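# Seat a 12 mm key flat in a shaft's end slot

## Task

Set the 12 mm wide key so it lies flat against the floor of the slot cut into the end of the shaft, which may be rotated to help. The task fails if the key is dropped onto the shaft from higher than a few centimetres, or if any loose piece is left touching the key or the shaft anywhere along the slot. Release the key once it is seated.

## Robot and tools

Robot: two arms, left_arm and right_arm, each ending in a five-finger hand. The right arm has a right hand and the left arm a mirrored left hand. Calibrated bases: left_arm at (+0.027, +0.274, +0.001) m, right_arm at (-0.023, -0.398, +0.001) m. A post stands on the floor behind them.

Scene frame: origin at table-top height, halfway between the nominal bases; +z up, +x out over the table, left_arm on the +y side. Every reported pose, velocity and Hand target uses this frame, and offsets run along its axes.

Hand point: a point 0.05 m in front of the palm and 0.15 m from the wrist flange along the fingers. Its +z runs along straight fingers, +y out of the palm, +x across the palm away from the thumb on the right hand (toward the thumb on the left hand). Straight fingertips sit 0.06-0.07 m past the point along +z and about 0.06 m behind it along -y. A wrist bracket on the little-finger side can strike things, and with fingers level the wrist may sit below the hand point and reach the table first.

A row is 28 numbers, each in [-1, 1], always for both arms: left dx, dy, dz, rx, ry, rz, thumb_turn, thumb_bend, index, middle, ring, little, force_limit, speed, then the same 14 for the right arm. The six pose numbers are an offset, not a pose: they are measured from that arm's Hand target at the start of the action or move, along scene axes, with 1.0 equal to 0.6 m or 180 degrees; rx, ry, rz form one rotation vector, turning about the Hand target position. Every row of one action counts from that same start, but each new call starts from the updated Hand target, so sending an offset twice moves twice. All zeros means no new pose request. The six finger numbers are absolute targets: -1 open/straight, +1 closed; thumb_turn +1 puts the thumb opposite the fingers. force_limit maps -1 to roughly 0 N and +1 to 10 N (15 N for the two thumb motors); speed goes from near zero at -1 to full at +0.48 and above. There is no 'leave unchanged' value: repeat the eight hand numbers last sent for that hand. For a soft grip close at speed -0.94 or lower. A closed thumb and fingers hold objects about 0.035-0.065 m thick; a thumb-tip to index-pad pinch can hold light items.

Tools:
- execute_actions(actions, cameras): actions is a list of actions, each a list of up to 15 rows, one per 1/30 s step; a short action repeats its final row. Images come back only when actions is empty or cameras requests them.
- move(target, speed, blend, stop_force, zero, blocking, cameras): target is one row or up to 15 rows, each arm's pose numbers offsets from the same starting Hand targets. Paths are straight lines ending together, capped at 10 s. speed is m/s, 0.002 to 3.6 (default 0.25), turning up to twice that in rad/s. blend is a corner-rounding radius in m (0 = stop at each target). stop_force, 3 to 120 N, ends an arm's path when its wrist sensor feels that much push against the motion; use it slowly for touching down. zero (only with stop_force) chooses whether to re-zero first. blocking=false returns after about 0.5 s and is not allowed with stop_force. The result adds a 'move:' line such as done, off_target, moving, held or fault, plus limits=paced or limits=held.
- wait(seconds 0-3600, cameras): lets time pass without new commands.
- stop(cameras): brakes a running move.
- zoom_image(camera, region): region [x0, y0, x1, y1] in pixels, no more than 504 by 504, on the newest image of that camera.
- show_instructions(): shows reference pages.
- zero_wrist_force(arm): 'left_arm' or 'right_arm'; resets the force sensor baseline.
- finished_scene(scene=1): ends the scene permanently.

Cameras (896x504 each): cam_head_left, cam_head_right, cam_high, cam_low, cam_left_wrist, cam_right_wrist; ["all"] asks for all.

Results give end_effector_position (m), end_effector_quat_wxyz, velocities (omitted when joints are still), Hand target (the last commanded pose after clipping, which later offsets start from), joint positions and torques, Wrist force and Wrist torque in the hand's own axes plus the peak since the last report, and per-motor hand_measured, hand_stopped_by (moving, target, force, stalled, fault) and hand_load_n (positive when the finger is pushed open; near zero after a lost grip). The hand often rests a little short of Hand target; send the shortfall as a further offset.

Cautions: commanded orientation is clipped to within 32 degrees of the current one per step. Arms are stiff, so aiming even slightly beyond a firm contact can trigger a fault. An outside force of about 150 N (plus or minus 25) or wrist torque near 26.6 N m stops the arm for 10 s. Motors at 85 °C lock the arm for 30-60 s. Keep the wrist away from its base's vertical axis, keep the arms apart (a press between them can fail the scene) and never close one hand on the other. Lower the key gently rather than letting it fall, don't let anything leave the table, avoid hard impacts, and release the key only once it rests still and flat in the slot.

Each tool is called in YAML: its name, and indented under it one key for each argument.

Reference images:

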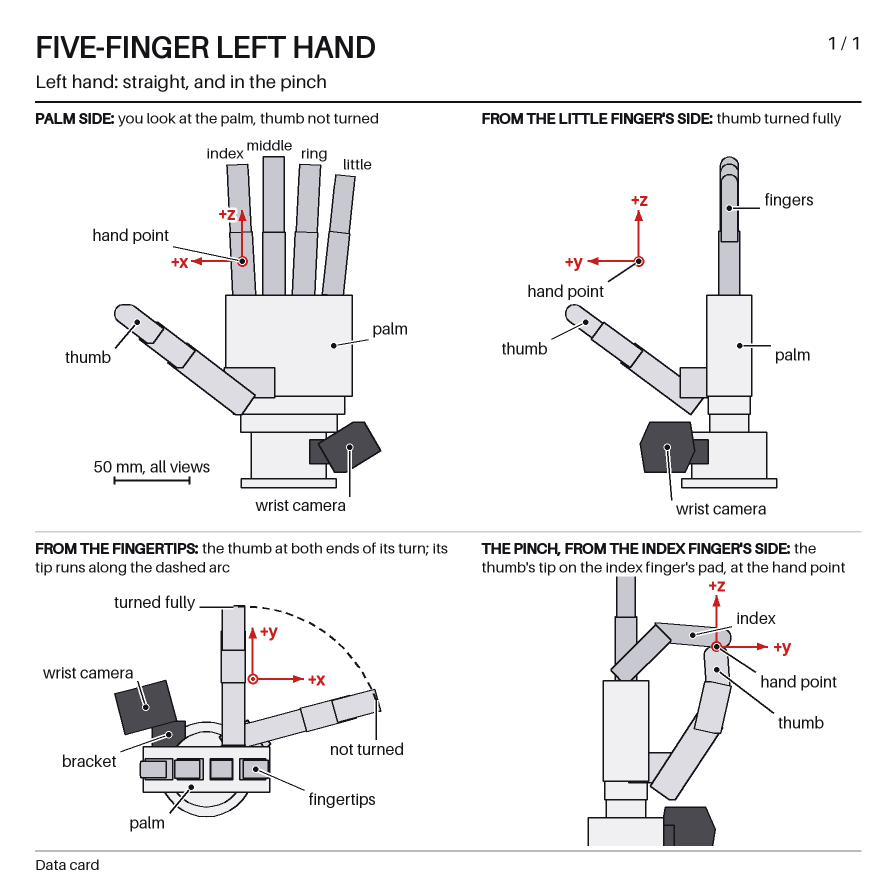

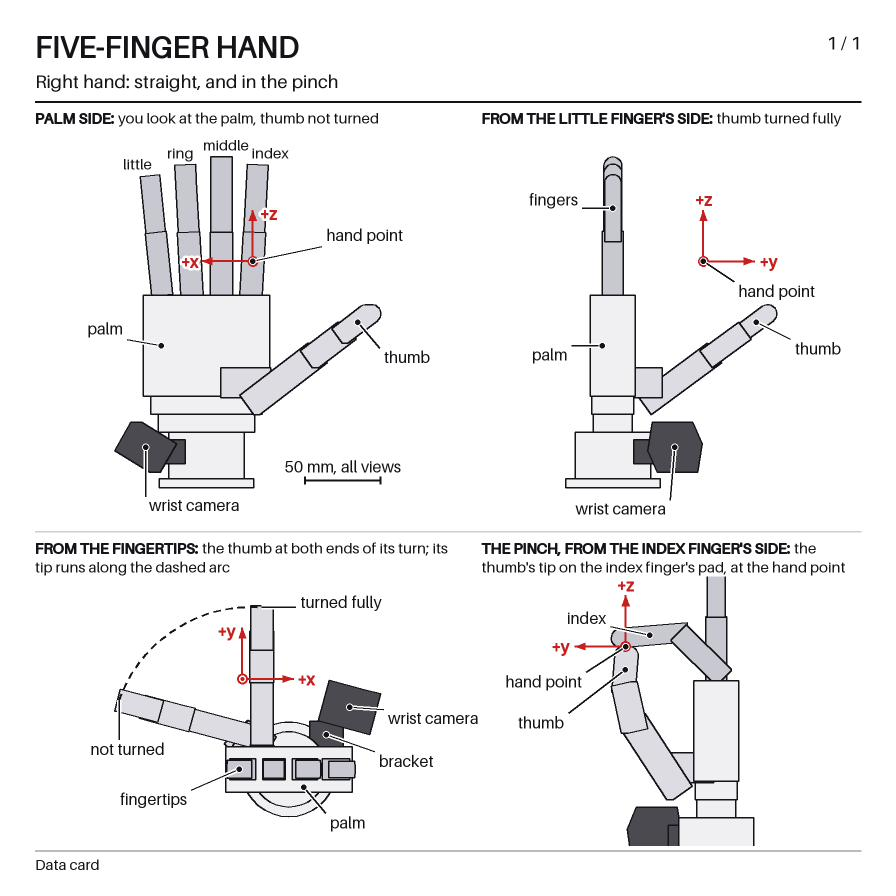

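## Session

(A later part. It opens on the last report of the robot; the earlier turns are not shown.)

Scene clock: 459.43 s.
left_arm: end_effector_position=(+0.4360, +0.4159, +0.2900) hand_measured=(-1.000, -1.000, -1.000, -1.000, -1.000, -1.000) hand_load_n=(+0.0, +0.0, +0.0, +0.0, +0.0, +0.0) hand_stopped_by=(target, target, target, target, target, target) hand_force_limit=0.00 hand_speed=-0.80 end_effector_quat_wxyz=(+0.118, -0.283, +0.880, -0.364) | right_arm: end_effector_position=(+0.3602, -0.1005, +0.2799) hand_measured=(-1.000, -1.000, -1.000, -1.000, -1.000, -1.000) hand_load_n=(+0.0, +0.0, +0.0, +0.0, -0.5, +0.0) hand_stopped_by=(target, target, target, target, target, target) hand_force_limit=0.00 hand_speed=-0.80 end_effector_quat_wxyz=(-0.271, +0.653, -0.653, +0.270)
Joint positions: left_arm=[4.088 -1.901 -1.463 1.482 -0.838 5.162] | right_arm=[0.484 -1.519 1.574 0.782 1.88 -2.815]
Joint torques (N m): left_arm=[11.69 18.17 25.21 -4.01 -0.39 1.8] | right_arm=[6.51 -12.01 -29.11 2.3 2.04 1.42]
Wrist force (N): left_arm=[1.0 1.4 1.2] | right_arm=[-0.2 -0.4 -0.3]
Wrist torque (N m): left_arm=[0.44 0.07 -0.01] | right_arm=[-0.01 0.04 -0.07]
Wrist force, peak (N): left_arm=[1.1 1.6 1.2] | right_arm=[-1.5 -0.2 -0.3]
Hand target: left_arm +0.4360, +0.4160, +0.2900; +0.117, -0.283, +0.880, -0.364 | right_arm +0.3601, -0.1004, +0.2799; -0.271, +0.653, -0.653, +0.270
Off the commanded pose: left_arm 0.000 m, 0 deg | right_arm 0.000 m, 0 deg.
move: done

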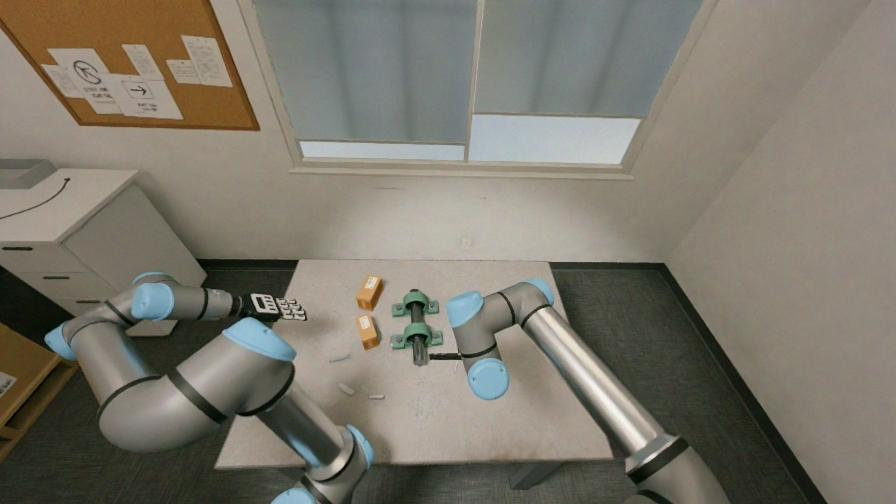

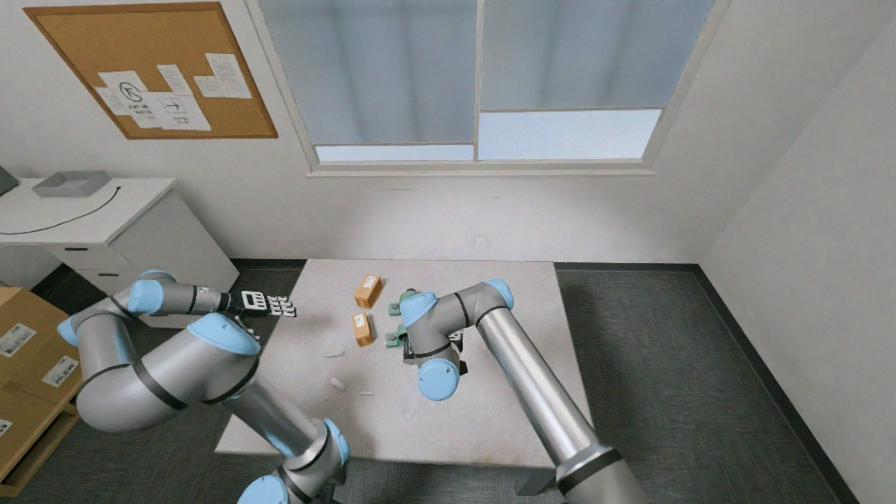

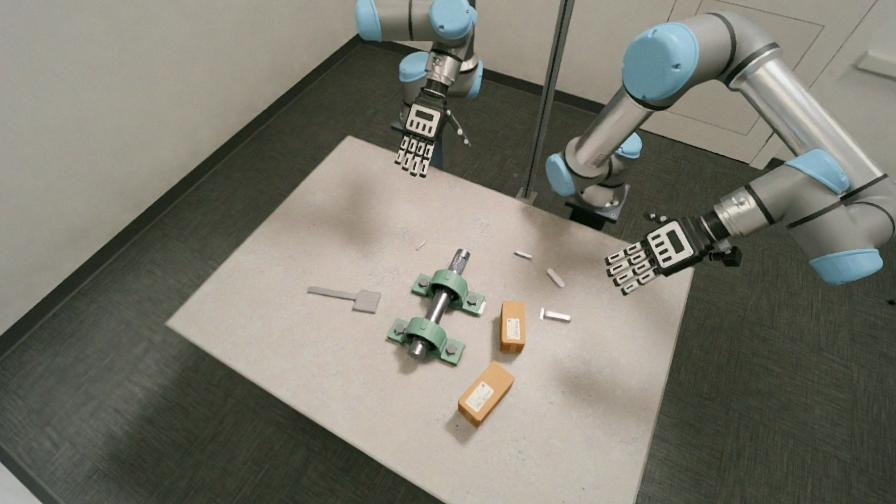

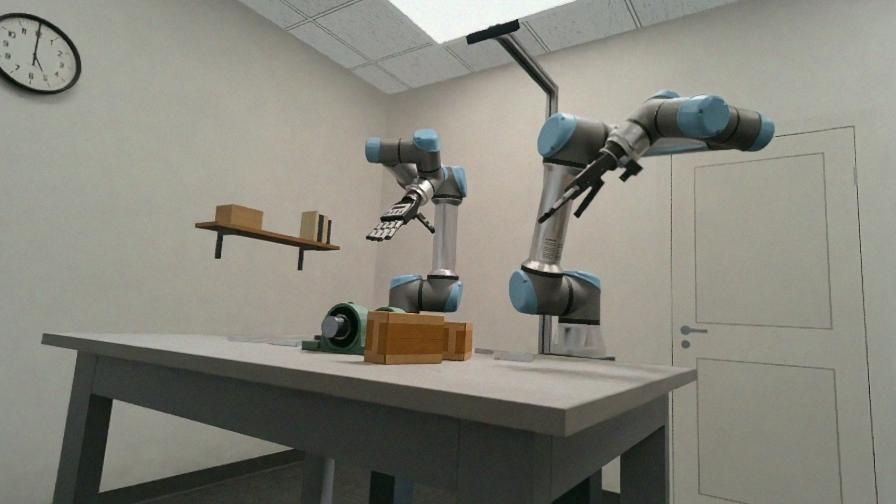

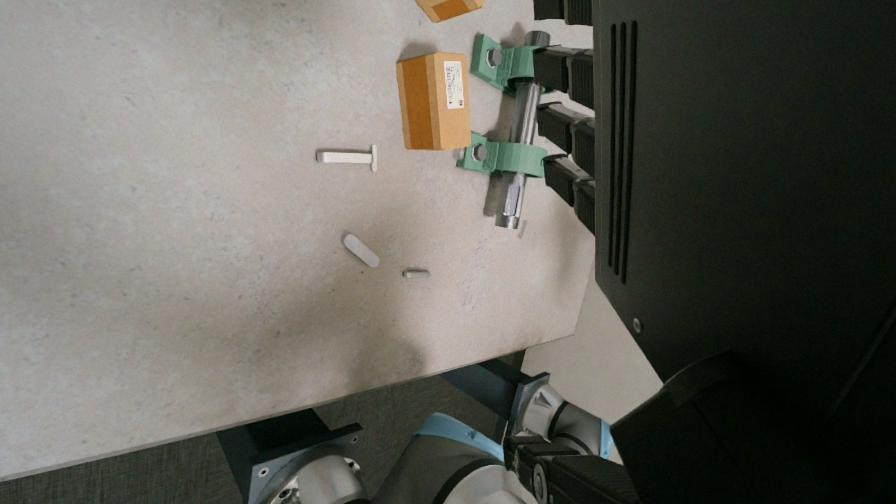

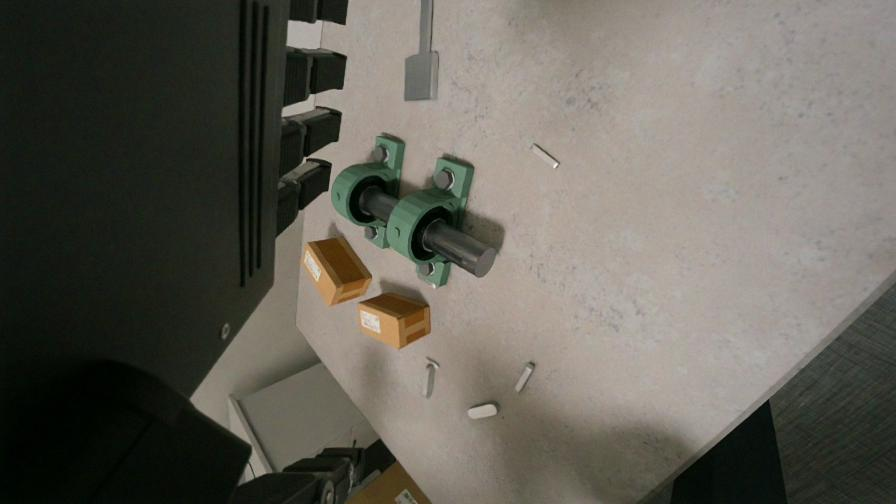

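move:
  target: [0,0,0,0,0,0, -1,-1,-1,-1,-1,-1,0,-0.8, -0.0167,0.417,-0.30,0,0,0, 1,-0.5,0.0,0.0,1,1,0,-0.3]
  speed: 0.2
  cameras: ["cam_right_wrist","cam_left_wrist","cam_high"]

Scene clock: 505.27 s.
left_arm: end_effector_position=(+0.4360, +0.4160, +0.2900) hand_measured=(-1.000, -1.000, -1.000, -1.000, -1.000, -1.000) hand_load_n=(-0.5, +0.0, +0.0, +0.0, +0.0, +0.0) hand_stopped_by=(target, target, target, target, target, target) hand_force_limit=0.00 hand_speed=-0.80 end_effector_quat_wxyz=(+0.117, -0.283, +0.880, -0.364) | right_arm: end_effector_position=(+0.3501, +0.1498, +0.1000) hand_measured=(+1.000, -0.500, +0.000, +0.000, +1.000, +1.000) hand_load_n=(+0.0, +0.0, +0.0, +0.0, +0.5, +0.0) hand_stopped_by=(target, target, target, target, target, target) hand_force_limit=0.00 hand_speed=-0.30 end_effector_quat_wxyz=(-0.271, +0.653, -0.653, +0.270)
Joint positions: left_arm=[4.088 -1.901 -1.463 1.481 -0.838 5.162] | right_arm=[0.941 -0.895 1.214 0.696 2.158 -2.412]
Joint torques (N m): left_arm=[12.33 17.47 25.76 -3.82 -0.31 1.89] | right_arm=[6.29 -37.97 -25.96 3.21 2.31 1.38]
Wrist force (N): left_arm=[1.0 1.3 1.1] | right_arm=[-0.5 0.0 0.0]
Wrist torque (N m): left_arm=[0.44 0.07 0.00] | right_arm=[0.02 0.05 -0.07]
Wrist force, peak (N): left_arm=[1.1 1.7 1.4] | right_arm=[-1.2 0.3 0.4]
Hand target: left_arm +0.4360, +0.4160, +0.2900; +0.117, -0.283, +0.880, -0.364 | right_arm +0.3501, +0.1498, +0.0999; -0.271, +0.653, -0.653, +0.270
Off the commanded pose: left_arm 0.000 m, 0 deg | right_arm 0.000 m, 0 deg.
move: done
Images, in order (width x height): cam_high 896x504, cam_left_wrist 896x504, cam_right_wrist 896x504.

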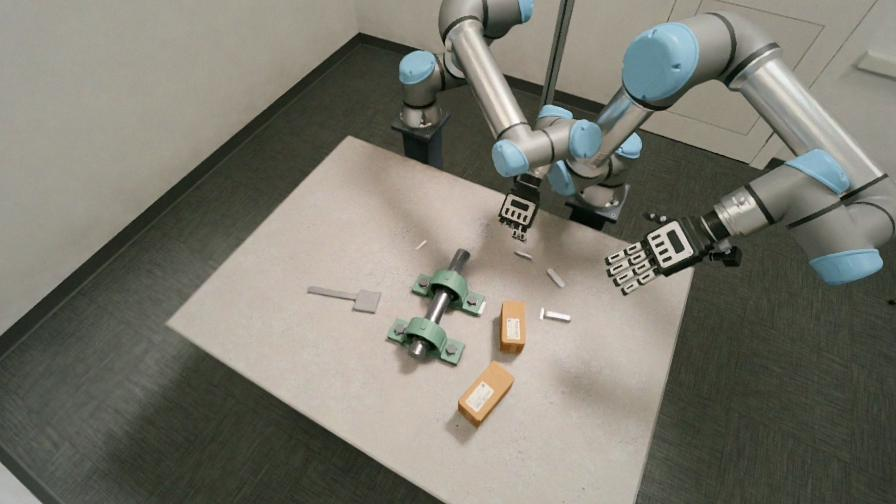

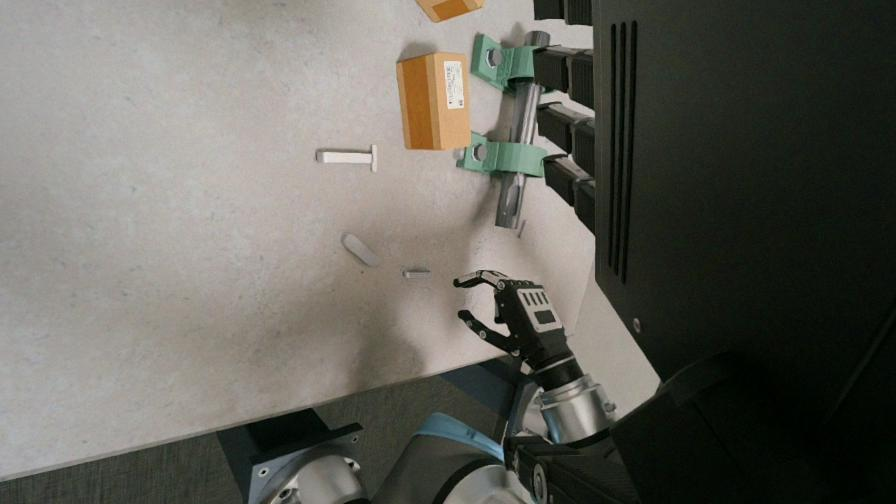

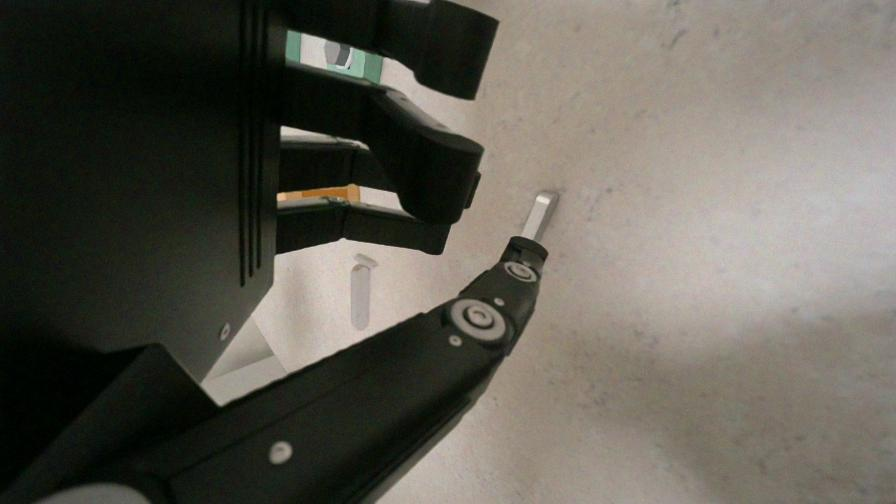

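zoom_image:
  camera: "cam_right_wrist"
  region: [480, 160, 600, 280]

zoom_image:
  camera: "cam_left_wrist"
  region: [380, 240, 500, 350]

Scaled by 4.200 from the camera's image (finer frame: 1280x720).

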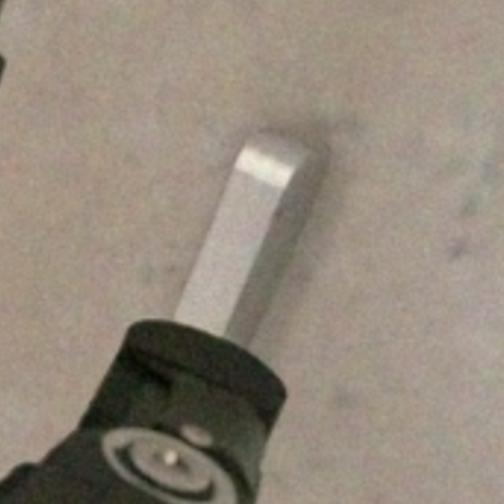

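Scaled by 4.200 from the camera's image (finer frame: 1280x720).

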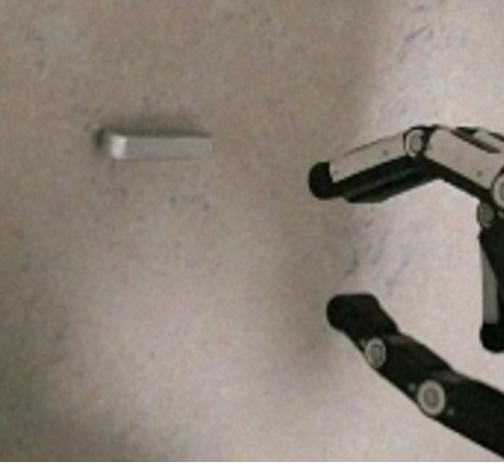

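move:
  target: [-0.1467,-0.1733,-0.3433,-0.0572,0.3527,0.2658, -1,-1,1,1,1,1,0,-0.3, 0,0,0,0,0,0, 1,-0.5,0.0,0.0,1,1,0,-0.3]
  speed: 0.2
  cameras: ["cam_left_wrist","cam_high"]

Scene clock: 539.90 s.
left_arm: end_effector_position=(+0.3480, +0.3120, +0.0841) hand_measured=(-1.000, -1.000, -1.000, +1.000, +1.000, +1.000) hand_load_n=(+0.0, +0.0, +0.0, +0.0, +0.0, +0.0) hand_stopped_by=(target, target, fault, target, target, target) hand_force_limit=0.00 hand_speed=-0.30 end_effector_quat_wxyz=(+0.242, +0.750, -0.594, +0.162) | right_arm: end_effector_position=(+0.3501, +0.1498, +0.0999) hand_measured=(+1.000, -0.500, +0.000, +0.000, +1.000, +1.000) hand_load_n=(+0.0, +0.0, +0.0, +0.0, +0.0, +0.0) hand_stopped_by=(target, target, target, target, target, target) hand_force_limit=0.00 hand_speed=-0.30 end_effector_quat_wxyz=(-0.271, +0.653, -0.653, +0.270)
Joint positions: left_arm=[3.953 -2.183 -1.8 1.929 -1.216 3.816] | right_arm=[0.941 -0.895 1.213 0.697 2.158 -2.412]
Joint torques (N m): left_arm=[12.49 22.22 1.74 -1.08 -0.75 -2.16] | right_arm=[6.69 -37.55 -28.34 3.14 2.04 1.42]
Wrist force (N): left_arm=[0.9 0.6 0.6] | right_arm=[-0.6 0.0 -0.1]
Wrist torque (N m): left_arm=[0.12 0.19 0.05] | right_arm=[0.04 0.09 -0.07]
Wrist force, peak (N): left_arm=[0.9 1.5 1.6] | right_arm=[-1.0 -0.2 0.4]
Hand target: left_arm +0.3480, +0.3120, +0.0840; +0.242, +0.750, -0.594, +0.162 | right_arm +0.3501, +0.1498, +0.0999; -0.271, +0.653, -0.653, +0.270
Off the commanded pose: left_arm 0.000 m, 0 deg | right_arm 0.000 m, 0 deg.
move: done
Images, in order (width x height): cam_high 896x504, cam_left_wrist 896x504.

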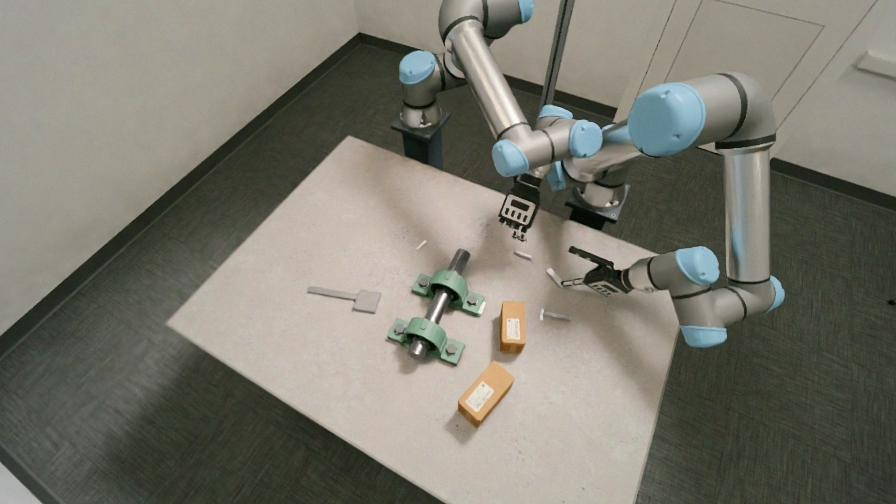

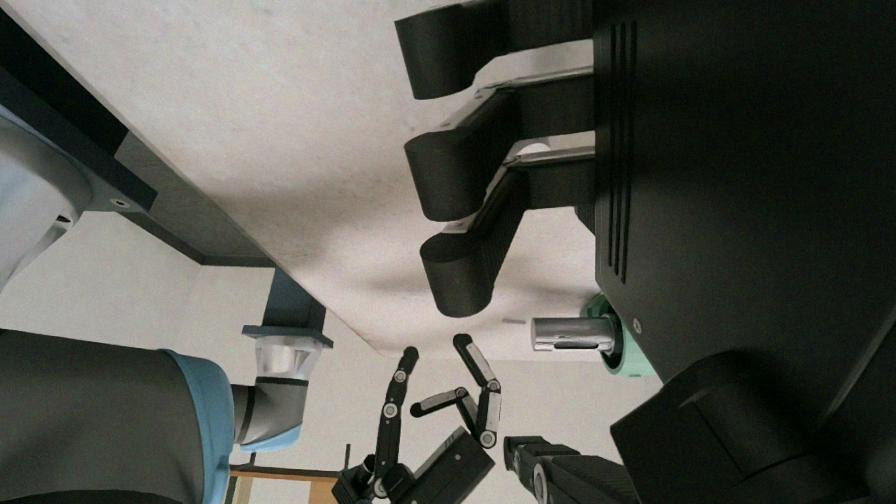

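move:
  target: [0,0,0.06,0,0,0, -1,-1,1,-1,-1,-1,0,-0.3, 0,0,0,0,0,0, 1,-0.5,0.0,0.0,1,1,0,-0.3]
  speed: 0.1
  cameras: ["cam_left_wrist"]

zoom_image:
  camera: "cam_left_wrist"
  region: [370, 260, 530, 420]

Scene clock: 546.90 s.
left_arm: end_effector_position=(+0.3480, +0.3120, +0.1200) hand_measured=(-1.000, -1.000, -1.000, -1.000, -1.000, -1.000) hand_load_n=(+0.0, +0.0, +0.0, +0.0, +0.0, +0.0) hand_stopped_by=(target, target, fault, target, target, target) hand_force_limit=0.00 hand_speed=-0.30 end_effector_quat_wxyz=(+0.242, +0.750, -0.594, +0.162) | right_arm: end_effector_position=(+0.3501, +0.1498, +0.0999) hand_measured=(+1.000, -0.500, +0.000, +0.000, +1.000, +1.000) hand_load_n=(+0.0, +0.0, +0.0, +0.0, +0.0, +0.0) hand_stopped_by=(target, target, target, target, target, target) hand_force_limit=0.00 hand_speed=-0.30 end_effector_quat_wxyz=(-0.271, +0.653, -0.653, +0.270)
Joint positions: left_arm=[3.953 -2.121 -1.784 1.85 -1.216 3.816] | right_arm=[0.941 -0.895 1.213 0.697 2.158 -2.412]
Joint torques (N m): left_arm=[-4.65 43.59 20.51 -4.27 -0.67 1.32] | right_arm=[6.48 -37.76 -27.71 3.19 1.93 1.55]
Wrist force (N): left_arm=[1.3 0.5 0.6] | right_arm=[-0.7 -0.1 -0.2]
Wrist torque (N m): left_arm=[0.12 0.11 0.08] | right_arm=[0.04 0.10 -0.08]
Wrist force, peak (N): left_arm=[1.5 1.0 0.3] | right_arm=[-0.9 -0.7 0.1]
Hand target: left_arm +0.3480, +0.3120, +0.1200; +0.242, +0.750, -0.594, +0.162 | right_arm +0.3501, +0.1498, +0.0999; -0.271, +0.653, -0.653, +0.270
Off the commanded pose: left_arm 0.000 m, 0 deg | right_arm 0.000 m, 0 deg.
move: done

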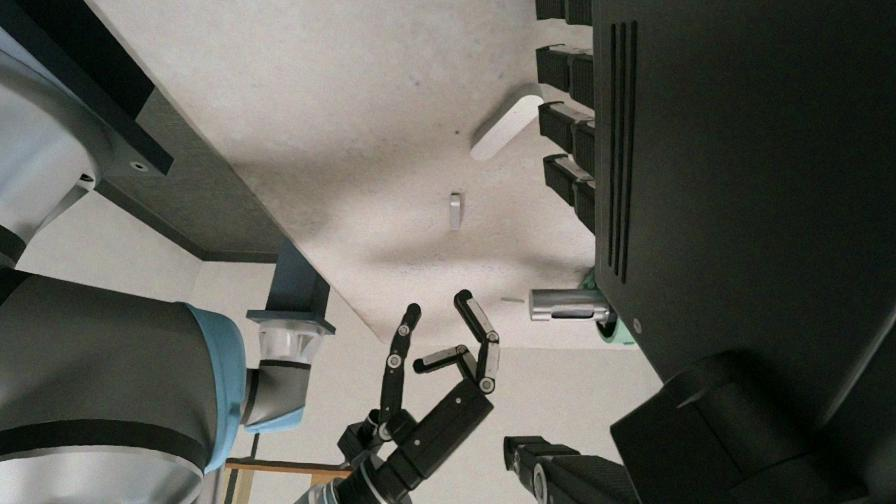

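Scaled by 3.150 from the camera's image (finer frame: 1280x720).

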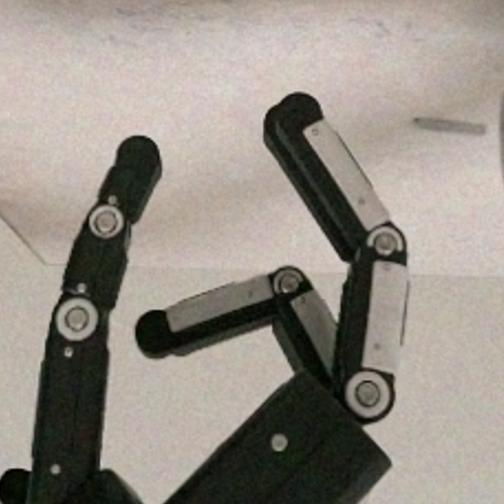

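zoom_image:
  camera: "cam_left_wrist"
  region: [430, 180, 480, 240]

zoom_image:
  camera: "cam_left_wrist"
  region: [460, 80, 560, 170]

Scaled by 8.400 from the camera's image (finer frame: 1280x720).

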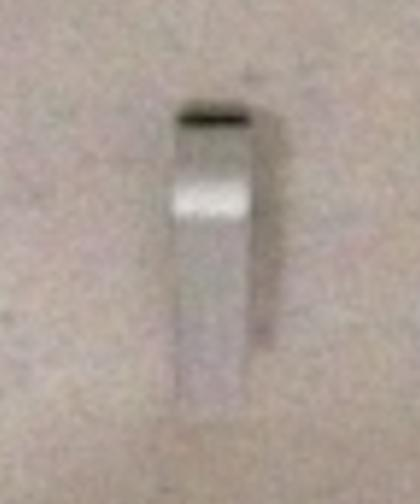

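Scaled by 5.040 from the camera's image (finer frame: 1280x720).

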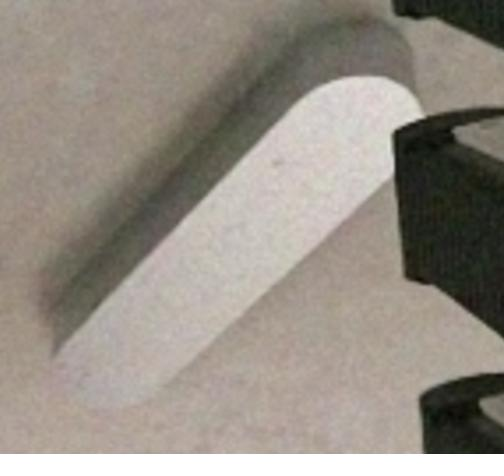

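move:
  target:
    - [0,0,0,0,0,0, -1,-1,1,-1,-1,-1,0,-0.3, 0.0225,0.0283,-0.0667,0,0,0, 1,-0.5,1,1,1,1,0,-0.3]
  speed: 0.1
  cameras: ["cam_left_wrist","cam_right_wrist"]

zoom_image:
  camera: "cam_left_wrist"
  region: [370, 180, 530, 340]

Scene clock: 580.17 s.
left_arm: end_effector_position=(+0.3480, +0.3120, +0.1200) hand_measured=(-1.000, -1.000, -1.000, -1.000, -1.000, -1.000) hand_load_n=(+0.0, +0.0, +0.0, +0.0, +0.0, +0.0) hand_stopped_by=(target, target, fault, target, target, target) hand_force_limit=0.00 hand_speed=-0.30 end_effector_quat_wxyz=(+0.242, +0.750, -0.594, +0.162) | right_arm: end_effector_position=(+0.3636, +0.1667, +0.0600) hand_measured=(+1.000, -0.500, +1.000, +0.700, +1.000, +1.000) hand_load_n=(+0.5, +4.5, +0.0, +5.5, +0.0, +0.0) hand_stopped_by=(target, target, target, force, target, target) hand_force_limit=0.00 hand_speed=-0.30 end_effector_quat_wxyz=(-0.271, +0.653, -0.653, +0.270)
Joint positions: left_arm=[3.953 -2.121 -1.784 1.85 -1.216 3.816] | right_arm=[0.94 -0.81 1.172 0.653 2.158 -2.412]
Joint torques (N m): left_arm=[-6.68 43.66 19.79 -4.33 -0.87 1.41] | right_arm=[-5.12 -40.88 -27.19 0.39 0.64 -0.79]
Wrist force (N): left_arm=[1.4 0.8 0.7] | right_arm=[-0.4 -0.2 0.0]
Wrist torque (N m): left_arm=[0.16 0.10 0.08] | right_arm=[0.00 0.05 -0.07]
Wrist force, peak (N): left_arm=[1.5 1.0 0.6] | right_arm=[-1.1 -0.4 0.0]
Hand target: left_arm +0.3480, +0.3120, +0.1200; +0.242, +0.750, -0.594, +0.162 | right_arm +0.3636, +0.1668, +0.0599; -0.271, +0.653, -0.653, +0.270
Off the commanded pose: left_arm 0.000 m, 0 deg | right_arm 0.000 m, 0 deg.
move: done

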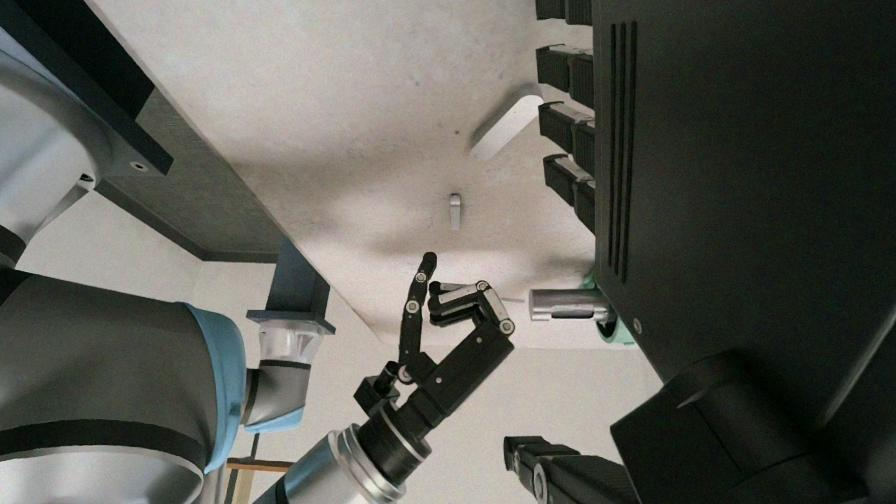

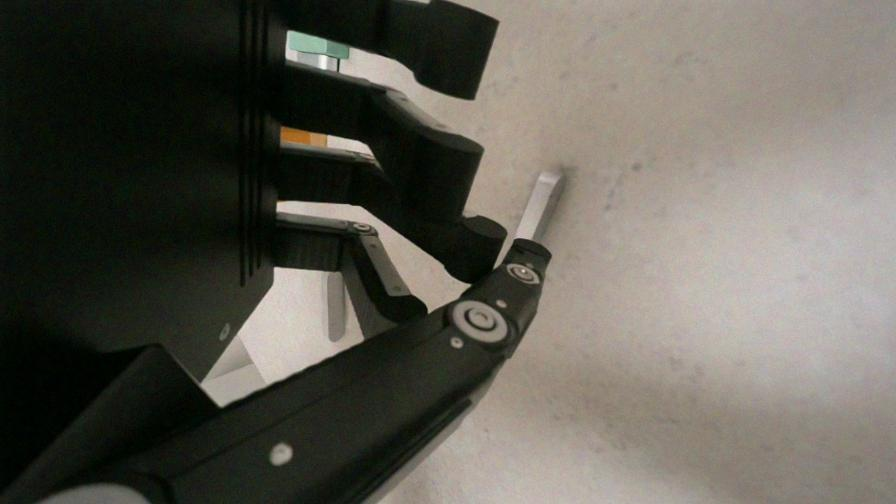

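Scaled by 3.150 from the camera's image (finer frame: 1280x720).

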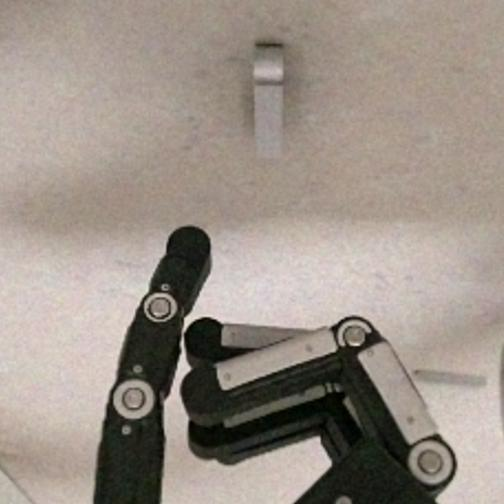

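move:
  target: [0,0,0,0,0,0, -1,-1,1,-1,-1,-1,0,-0.3, 0,0,-0.0725,0,0,0, 1,-0.5,1,0.5,1,1,0,-0.3]
  speed: 0.05
  stop_force: 6
  cameras: ["cam_left_wrist","cam_right_wrist"]

zoom_image:
  camera: "cam_left_wrist"
  region: [410, 170, 510, 270]

Scene clock: 585.77 s.
left_arm: end_effector_position=(+0.3480, +0.3120, +0.1200) hand_measured=(-1.000, -1.000, -1.000, -1.000, -1.000, -1.000) hand_load_n=(+0.0, +0.0, +0.0, +0.0, +0.0, -0.5) hand_stopped_by=(target, target, fault, target, target, target) hand_force_limit=0.00 hand_speed=-0.30 end_effector_quat_wxyz=(+0.242, +0.750, -0.594, +0.162) | right_arm: end_effector_position=(+0.3636, +0.1667, +0.0328) hand_measured=(+1.000, -0.500, +1.000, +0.500, +1.000, +1.000) hand_load_n=(+0.0, +0.0, +0.0, +0.0, +0.0, +0.0) hand_stopped_by=(target, target, target, target, target, target) hand_force_limit=0.00 hand_speed=-0.30 end_effector_quat_wxyz=(-0.271, +0.653, -0.653, +0.270)
Joint positions: left_arm=[3.953 -2.121 -1.784 1.85 -1.216 3.816] | right_arm=[0.94 -0.784 1.199 0.6 2.158 -2.412]
Joint torques (N m): left_arm=[-6.2 44.25 19.53 -4.19 -0.84 1.34] | right_arm=[-3.83 -59.87 -27.6 3.15 1.76 1]
Wrist force (N): left_arm=[1.2 0.6 0.4] | right_arm=[-0.2 -0.2 0.2]
Wrist torque (N m): left_arm=[0.15 0.11 0.07] | right_arm=[0.00 0.02 -0.06]
Wrist force, peak (N): left_arm=[1.6 0.9 0.7] | right_arm=[-0.5 1.0 0.8]
Hand target: left_arm +0.3480, +0.3120, +0.1200; +0.242, +0.750, -0.594, +0.162 | right_arm +0.3636, +0.1667, +0.0328; -0.271, +0.653, -0.653, +0.270 (not the last commanded pose)
Off the commanded pose: left_arm 0.000 m, 0 deg | right_arm 0.016 m, 0 deg.
move: held (right_arm; a check stopped the path); limits=held
pose unreachable (right arm): on one or more control steps of this call, first in action 0 (counted from 0), this arm could not follow its commanded pose, so it was not sent that pose on those steps. It may still have moved: this result reports where it is.
cause: moving toward the commanded pose would bring a part of the arm too close to another arm (a part of this arm just beyond joint 5 (wrist 2) and a part of the left arm just beyond its joint 2 (shoulder lift), 9 mm apart when this arm was first held).

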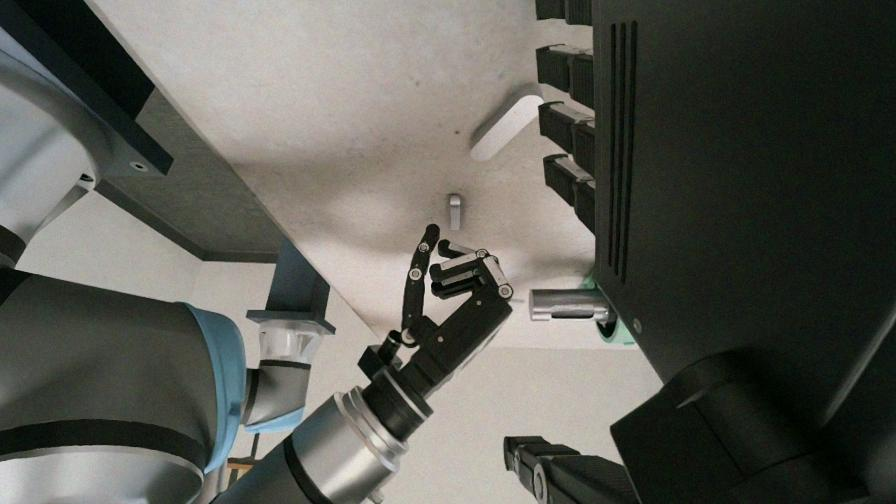

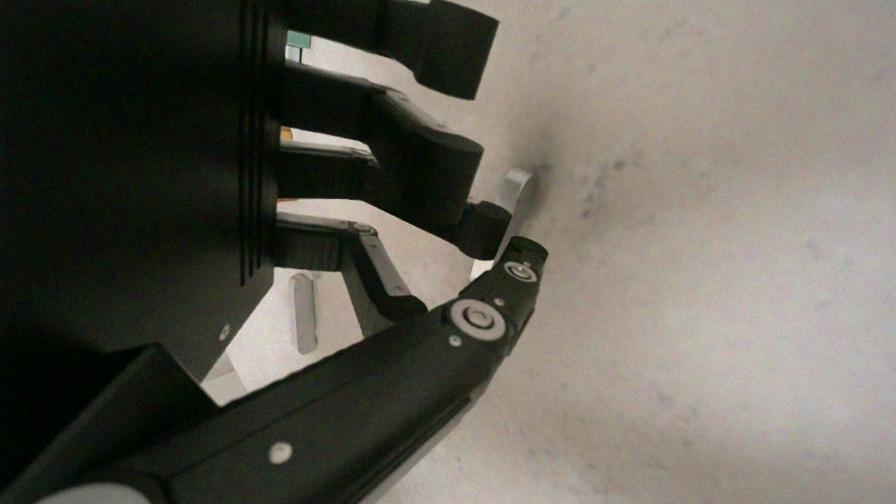

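Scaled by 5.040 from the camera's image (finer frame: 1280x720).

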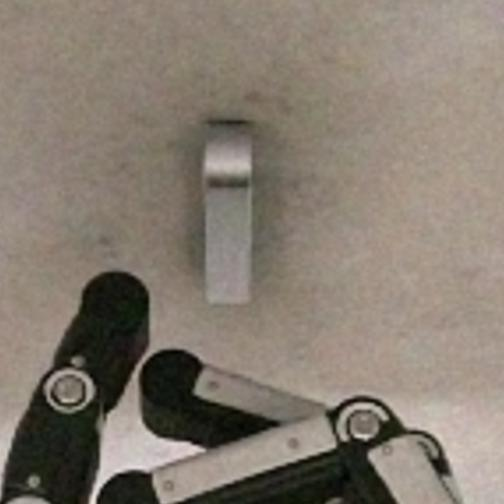

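move:
  target: [-0.267,0.108,0.212,0,0,0.1944, -1,-1,1,-1,-1,-1,0,-0.3, 0,0,0,0,0,0, 1,-0.5,1,0.5,1,1,0,-0.3]
  speed: 0.2
  cameras: ["all"]

Scene clock: 608.20 s.
left_arm: end_effector_position=(+0.1879, +0.3768, +0.2472) hand_measured=(-1.000, -1.000, -1.000, -1.000, -1.000, -1.000) hand_load_n=(+0.0, +0.0, +0.0, +0.0, +0.0, +0.0) hand_stopped_by=(target, target, fault, target, target, target) hand_force_limit=0.00 hand_speed=-0.30 end_effector_quat_wxyz=(+0.182, +0.894, -0.341, +0.227) | right_arm: end_effector_position=(+0.3636, +0.1667, +0.0328) hand_measured=(+1.000, -0.500, +1.000, +0.500, +1.000, +1.000) hand_load_n=(+0.0, +0.0, +0.0, +0.0, +0.0, +0.0) hand_stopped_by=(target, target, target, target, target, target) hand_force_limit=0.00 hand_speed=-0.30 end_effector_quat_wxyz=(-0.271, +0.653, -0.653, +0.270)
Joint positions: left_arm=[4.786 -1.634 -2.076 1.595 -1.326 4.019] | right_arm=[0.94 -0.784 1.199 0.6 2.158 -2.412]
Joint torques (N m): left_arm=[12.16 27.99 21.82 -4.49 -1.07 1.85] | right_arm=[-3.51 -60.29 -26.94 3.17 -0.2 0.63]
Wrist force (N): left_arm=[1.3 0.7 0.8] | right_arm=[-0.3 -0.2 0.2]
Wrist torque (N m): left_arm=[0.14 0.10 -0.05] | right_arm=[0.00 0.04 -0.06]
Wrist force, peak (N): left_arm=[1.7 1.0 0.9] | right_arm=[-0.9 -0.4 0.4]
Hand target: left_arm +0.1878, +0.3768, +0.2472; +0.182, +0.894, -0.341, +0.227 | right_arm +0.3636, +0.1667, +0.0328; -0.271, +0.653, -0.653, +0.270
Off the commanded pose: left_arm 0.000 m, 0 deg | right_arm 0.000 m, 0 deg.
move: done

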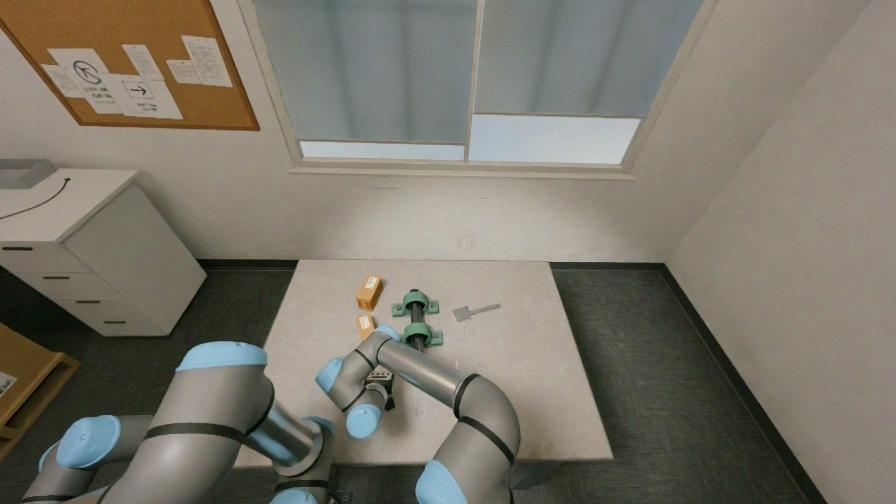

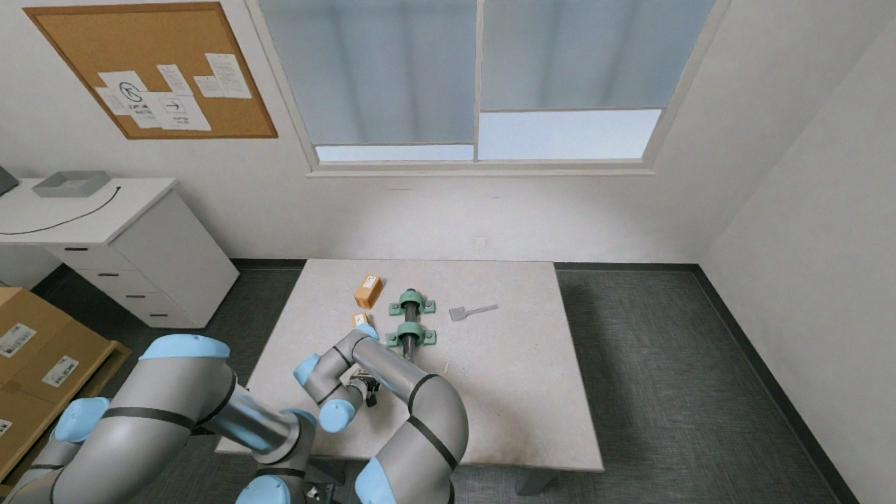

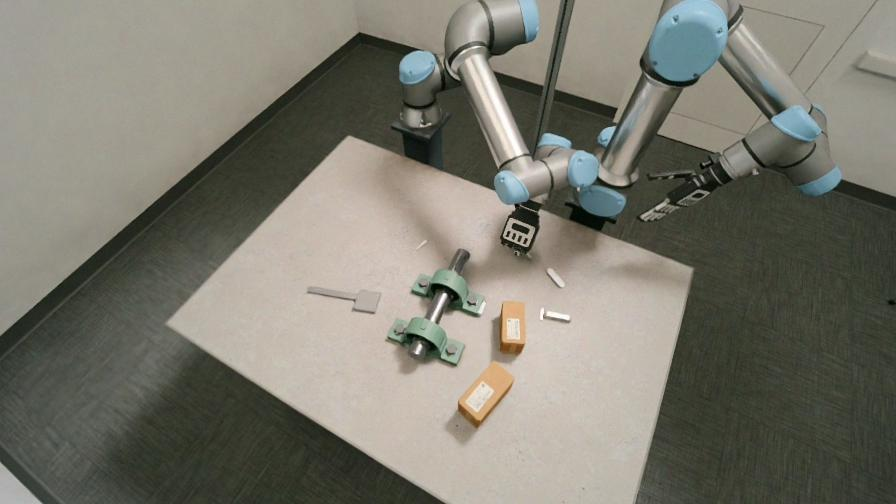

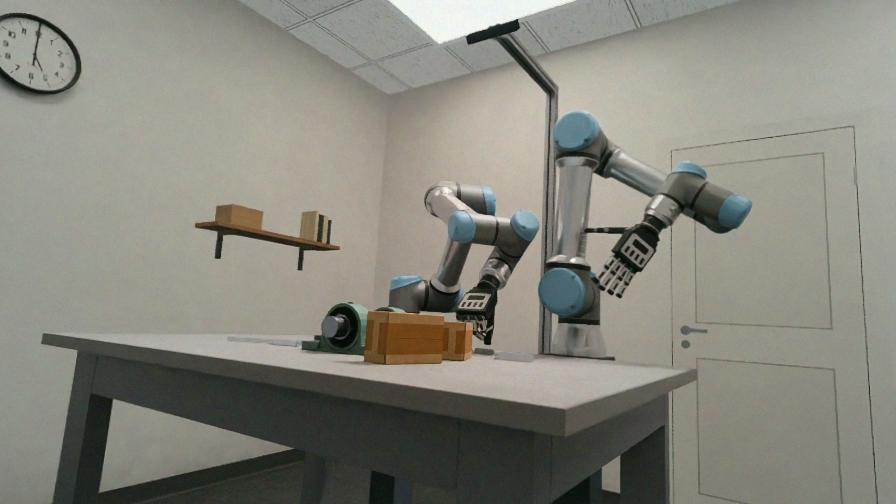

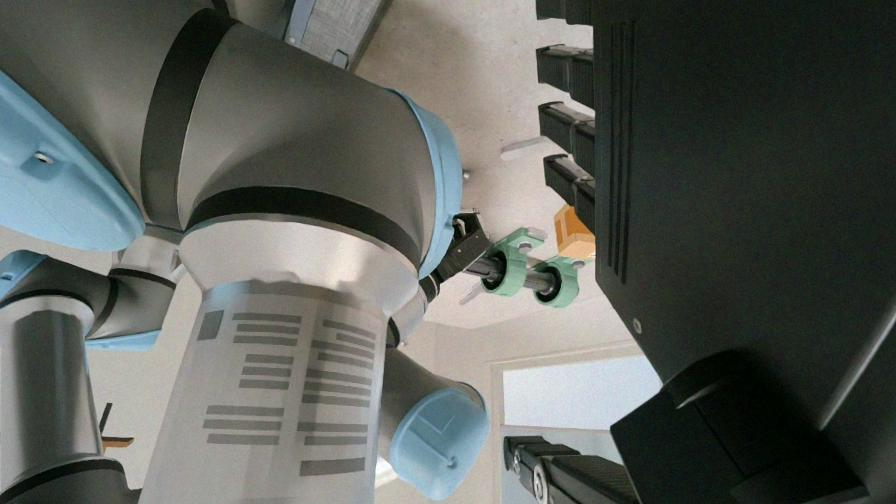

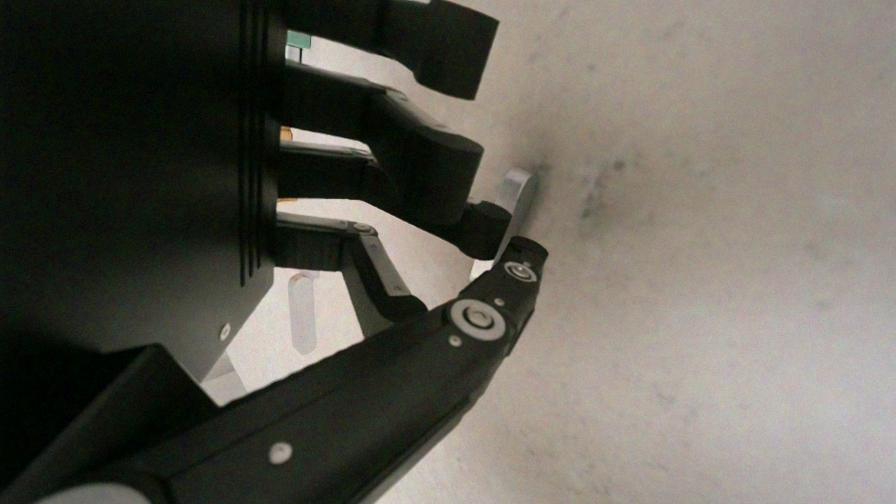

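move:
  target: [0,0,0,0,0,0, -1,-1,1,-1,-1,-1,0,-0.3, 0,0,-0.0285,0,0,0, 1,-0.5,1,0.5,1,1,0,-0.3]
  speed: 0.04
  stop_force: 5
  cameras: ["cam_right_wrist"]

zoom_image:
  camera: "cam_right_wrist"
  region: [440, 130, 600, 290]

Scene clock: 612.20 s.
left_arm: end_effector_position=(+0.1878, +0.3768, +0.2472) hand_measured=(-1.000, -1.000, -1.000, -1.000, -1.000, -1.000) hand_load_n=(+0.0, +0.0, +0.0, +0.0, +0.0, +0.0) hand_stopped_by=(target, target, fault, target, target, target) hand_force_limit=0.00 hand_speed=-0.30 end_effector_quat_wxyz=(+0.182, +0.894, -0.341, +0.227) | right_arm: end_effector_position=(+0.3636, +0.1667, +0.0157) hand_measured=(+1.000, -0.500, +1.000, +0.500, +1.000, +1.000) hand_load_n=(+0.0, +0.0, +0.5, +0.0, +0.0, +0.0) hand_stopped_by=(target, target, target, target, target, target) hand_force_limit=0.00 hand_speed=-0.30 end_effector_quat_wxyz=(-0.271, +0.653, -0.653, +0.270)
Joint positions: left_arm=[4.786 -1.634 -2.075 1.595 -1.326 4.019] | right_arm=[0.94 -0.766 1.214 0.567 2.158 -2.412]
Joint torques (N m): left_arm=[11.44 26.6 22.77 -4.11 -0.95 1.82] | right_arm=[-2.22 -40.69 -8.13 0.26 0.36 -0.5]
Wrist force (N): left_arm=[1.3 0.9 0.7] | right_arm=[-0.5 -0.2 0.1]
Wrist torque (N m): left_arm=[0.18 0.09 -0.05] | right_arm=[0.00 0.07 -0.08]
Wrist force, peak (N): left_arm=[1.6 0.9 0.8] | right_arm=[-0.6 -0.7 -0.5]
Hand target: left_arm +0.1878, +0.3768, +0.2472; +0.182, +0.894, -0.341, +0.227 | right_arm +0.3636, +0.1667, +0.0157; -0.271, +0.653, -0.653, +0.270
Off the commanded pose: left_arm 0.000 m, 0 deg | right_arm 0.000 m, 0 deg.
move: done

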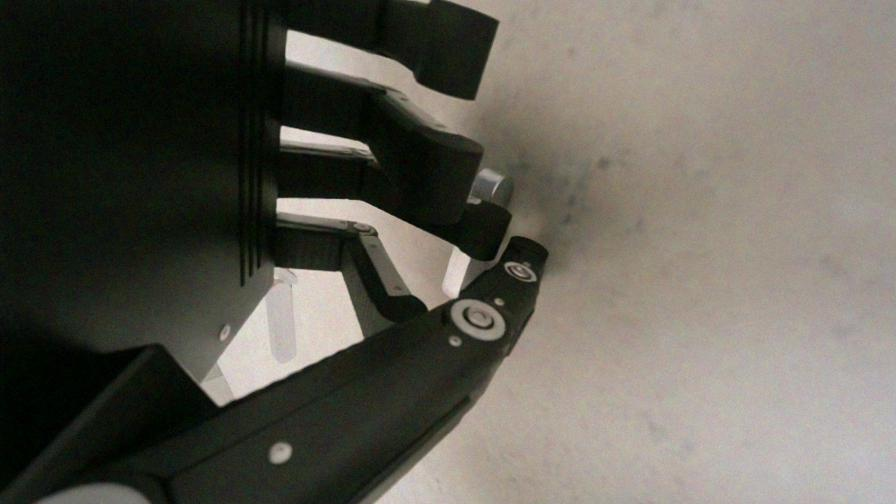

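Scaled by 3.150 from the camera's image (finer frame: 1280x720).

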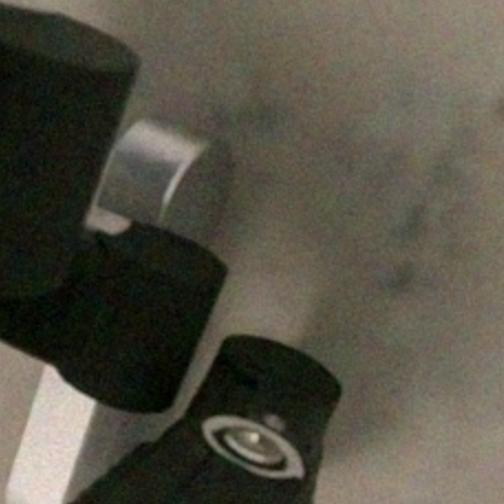

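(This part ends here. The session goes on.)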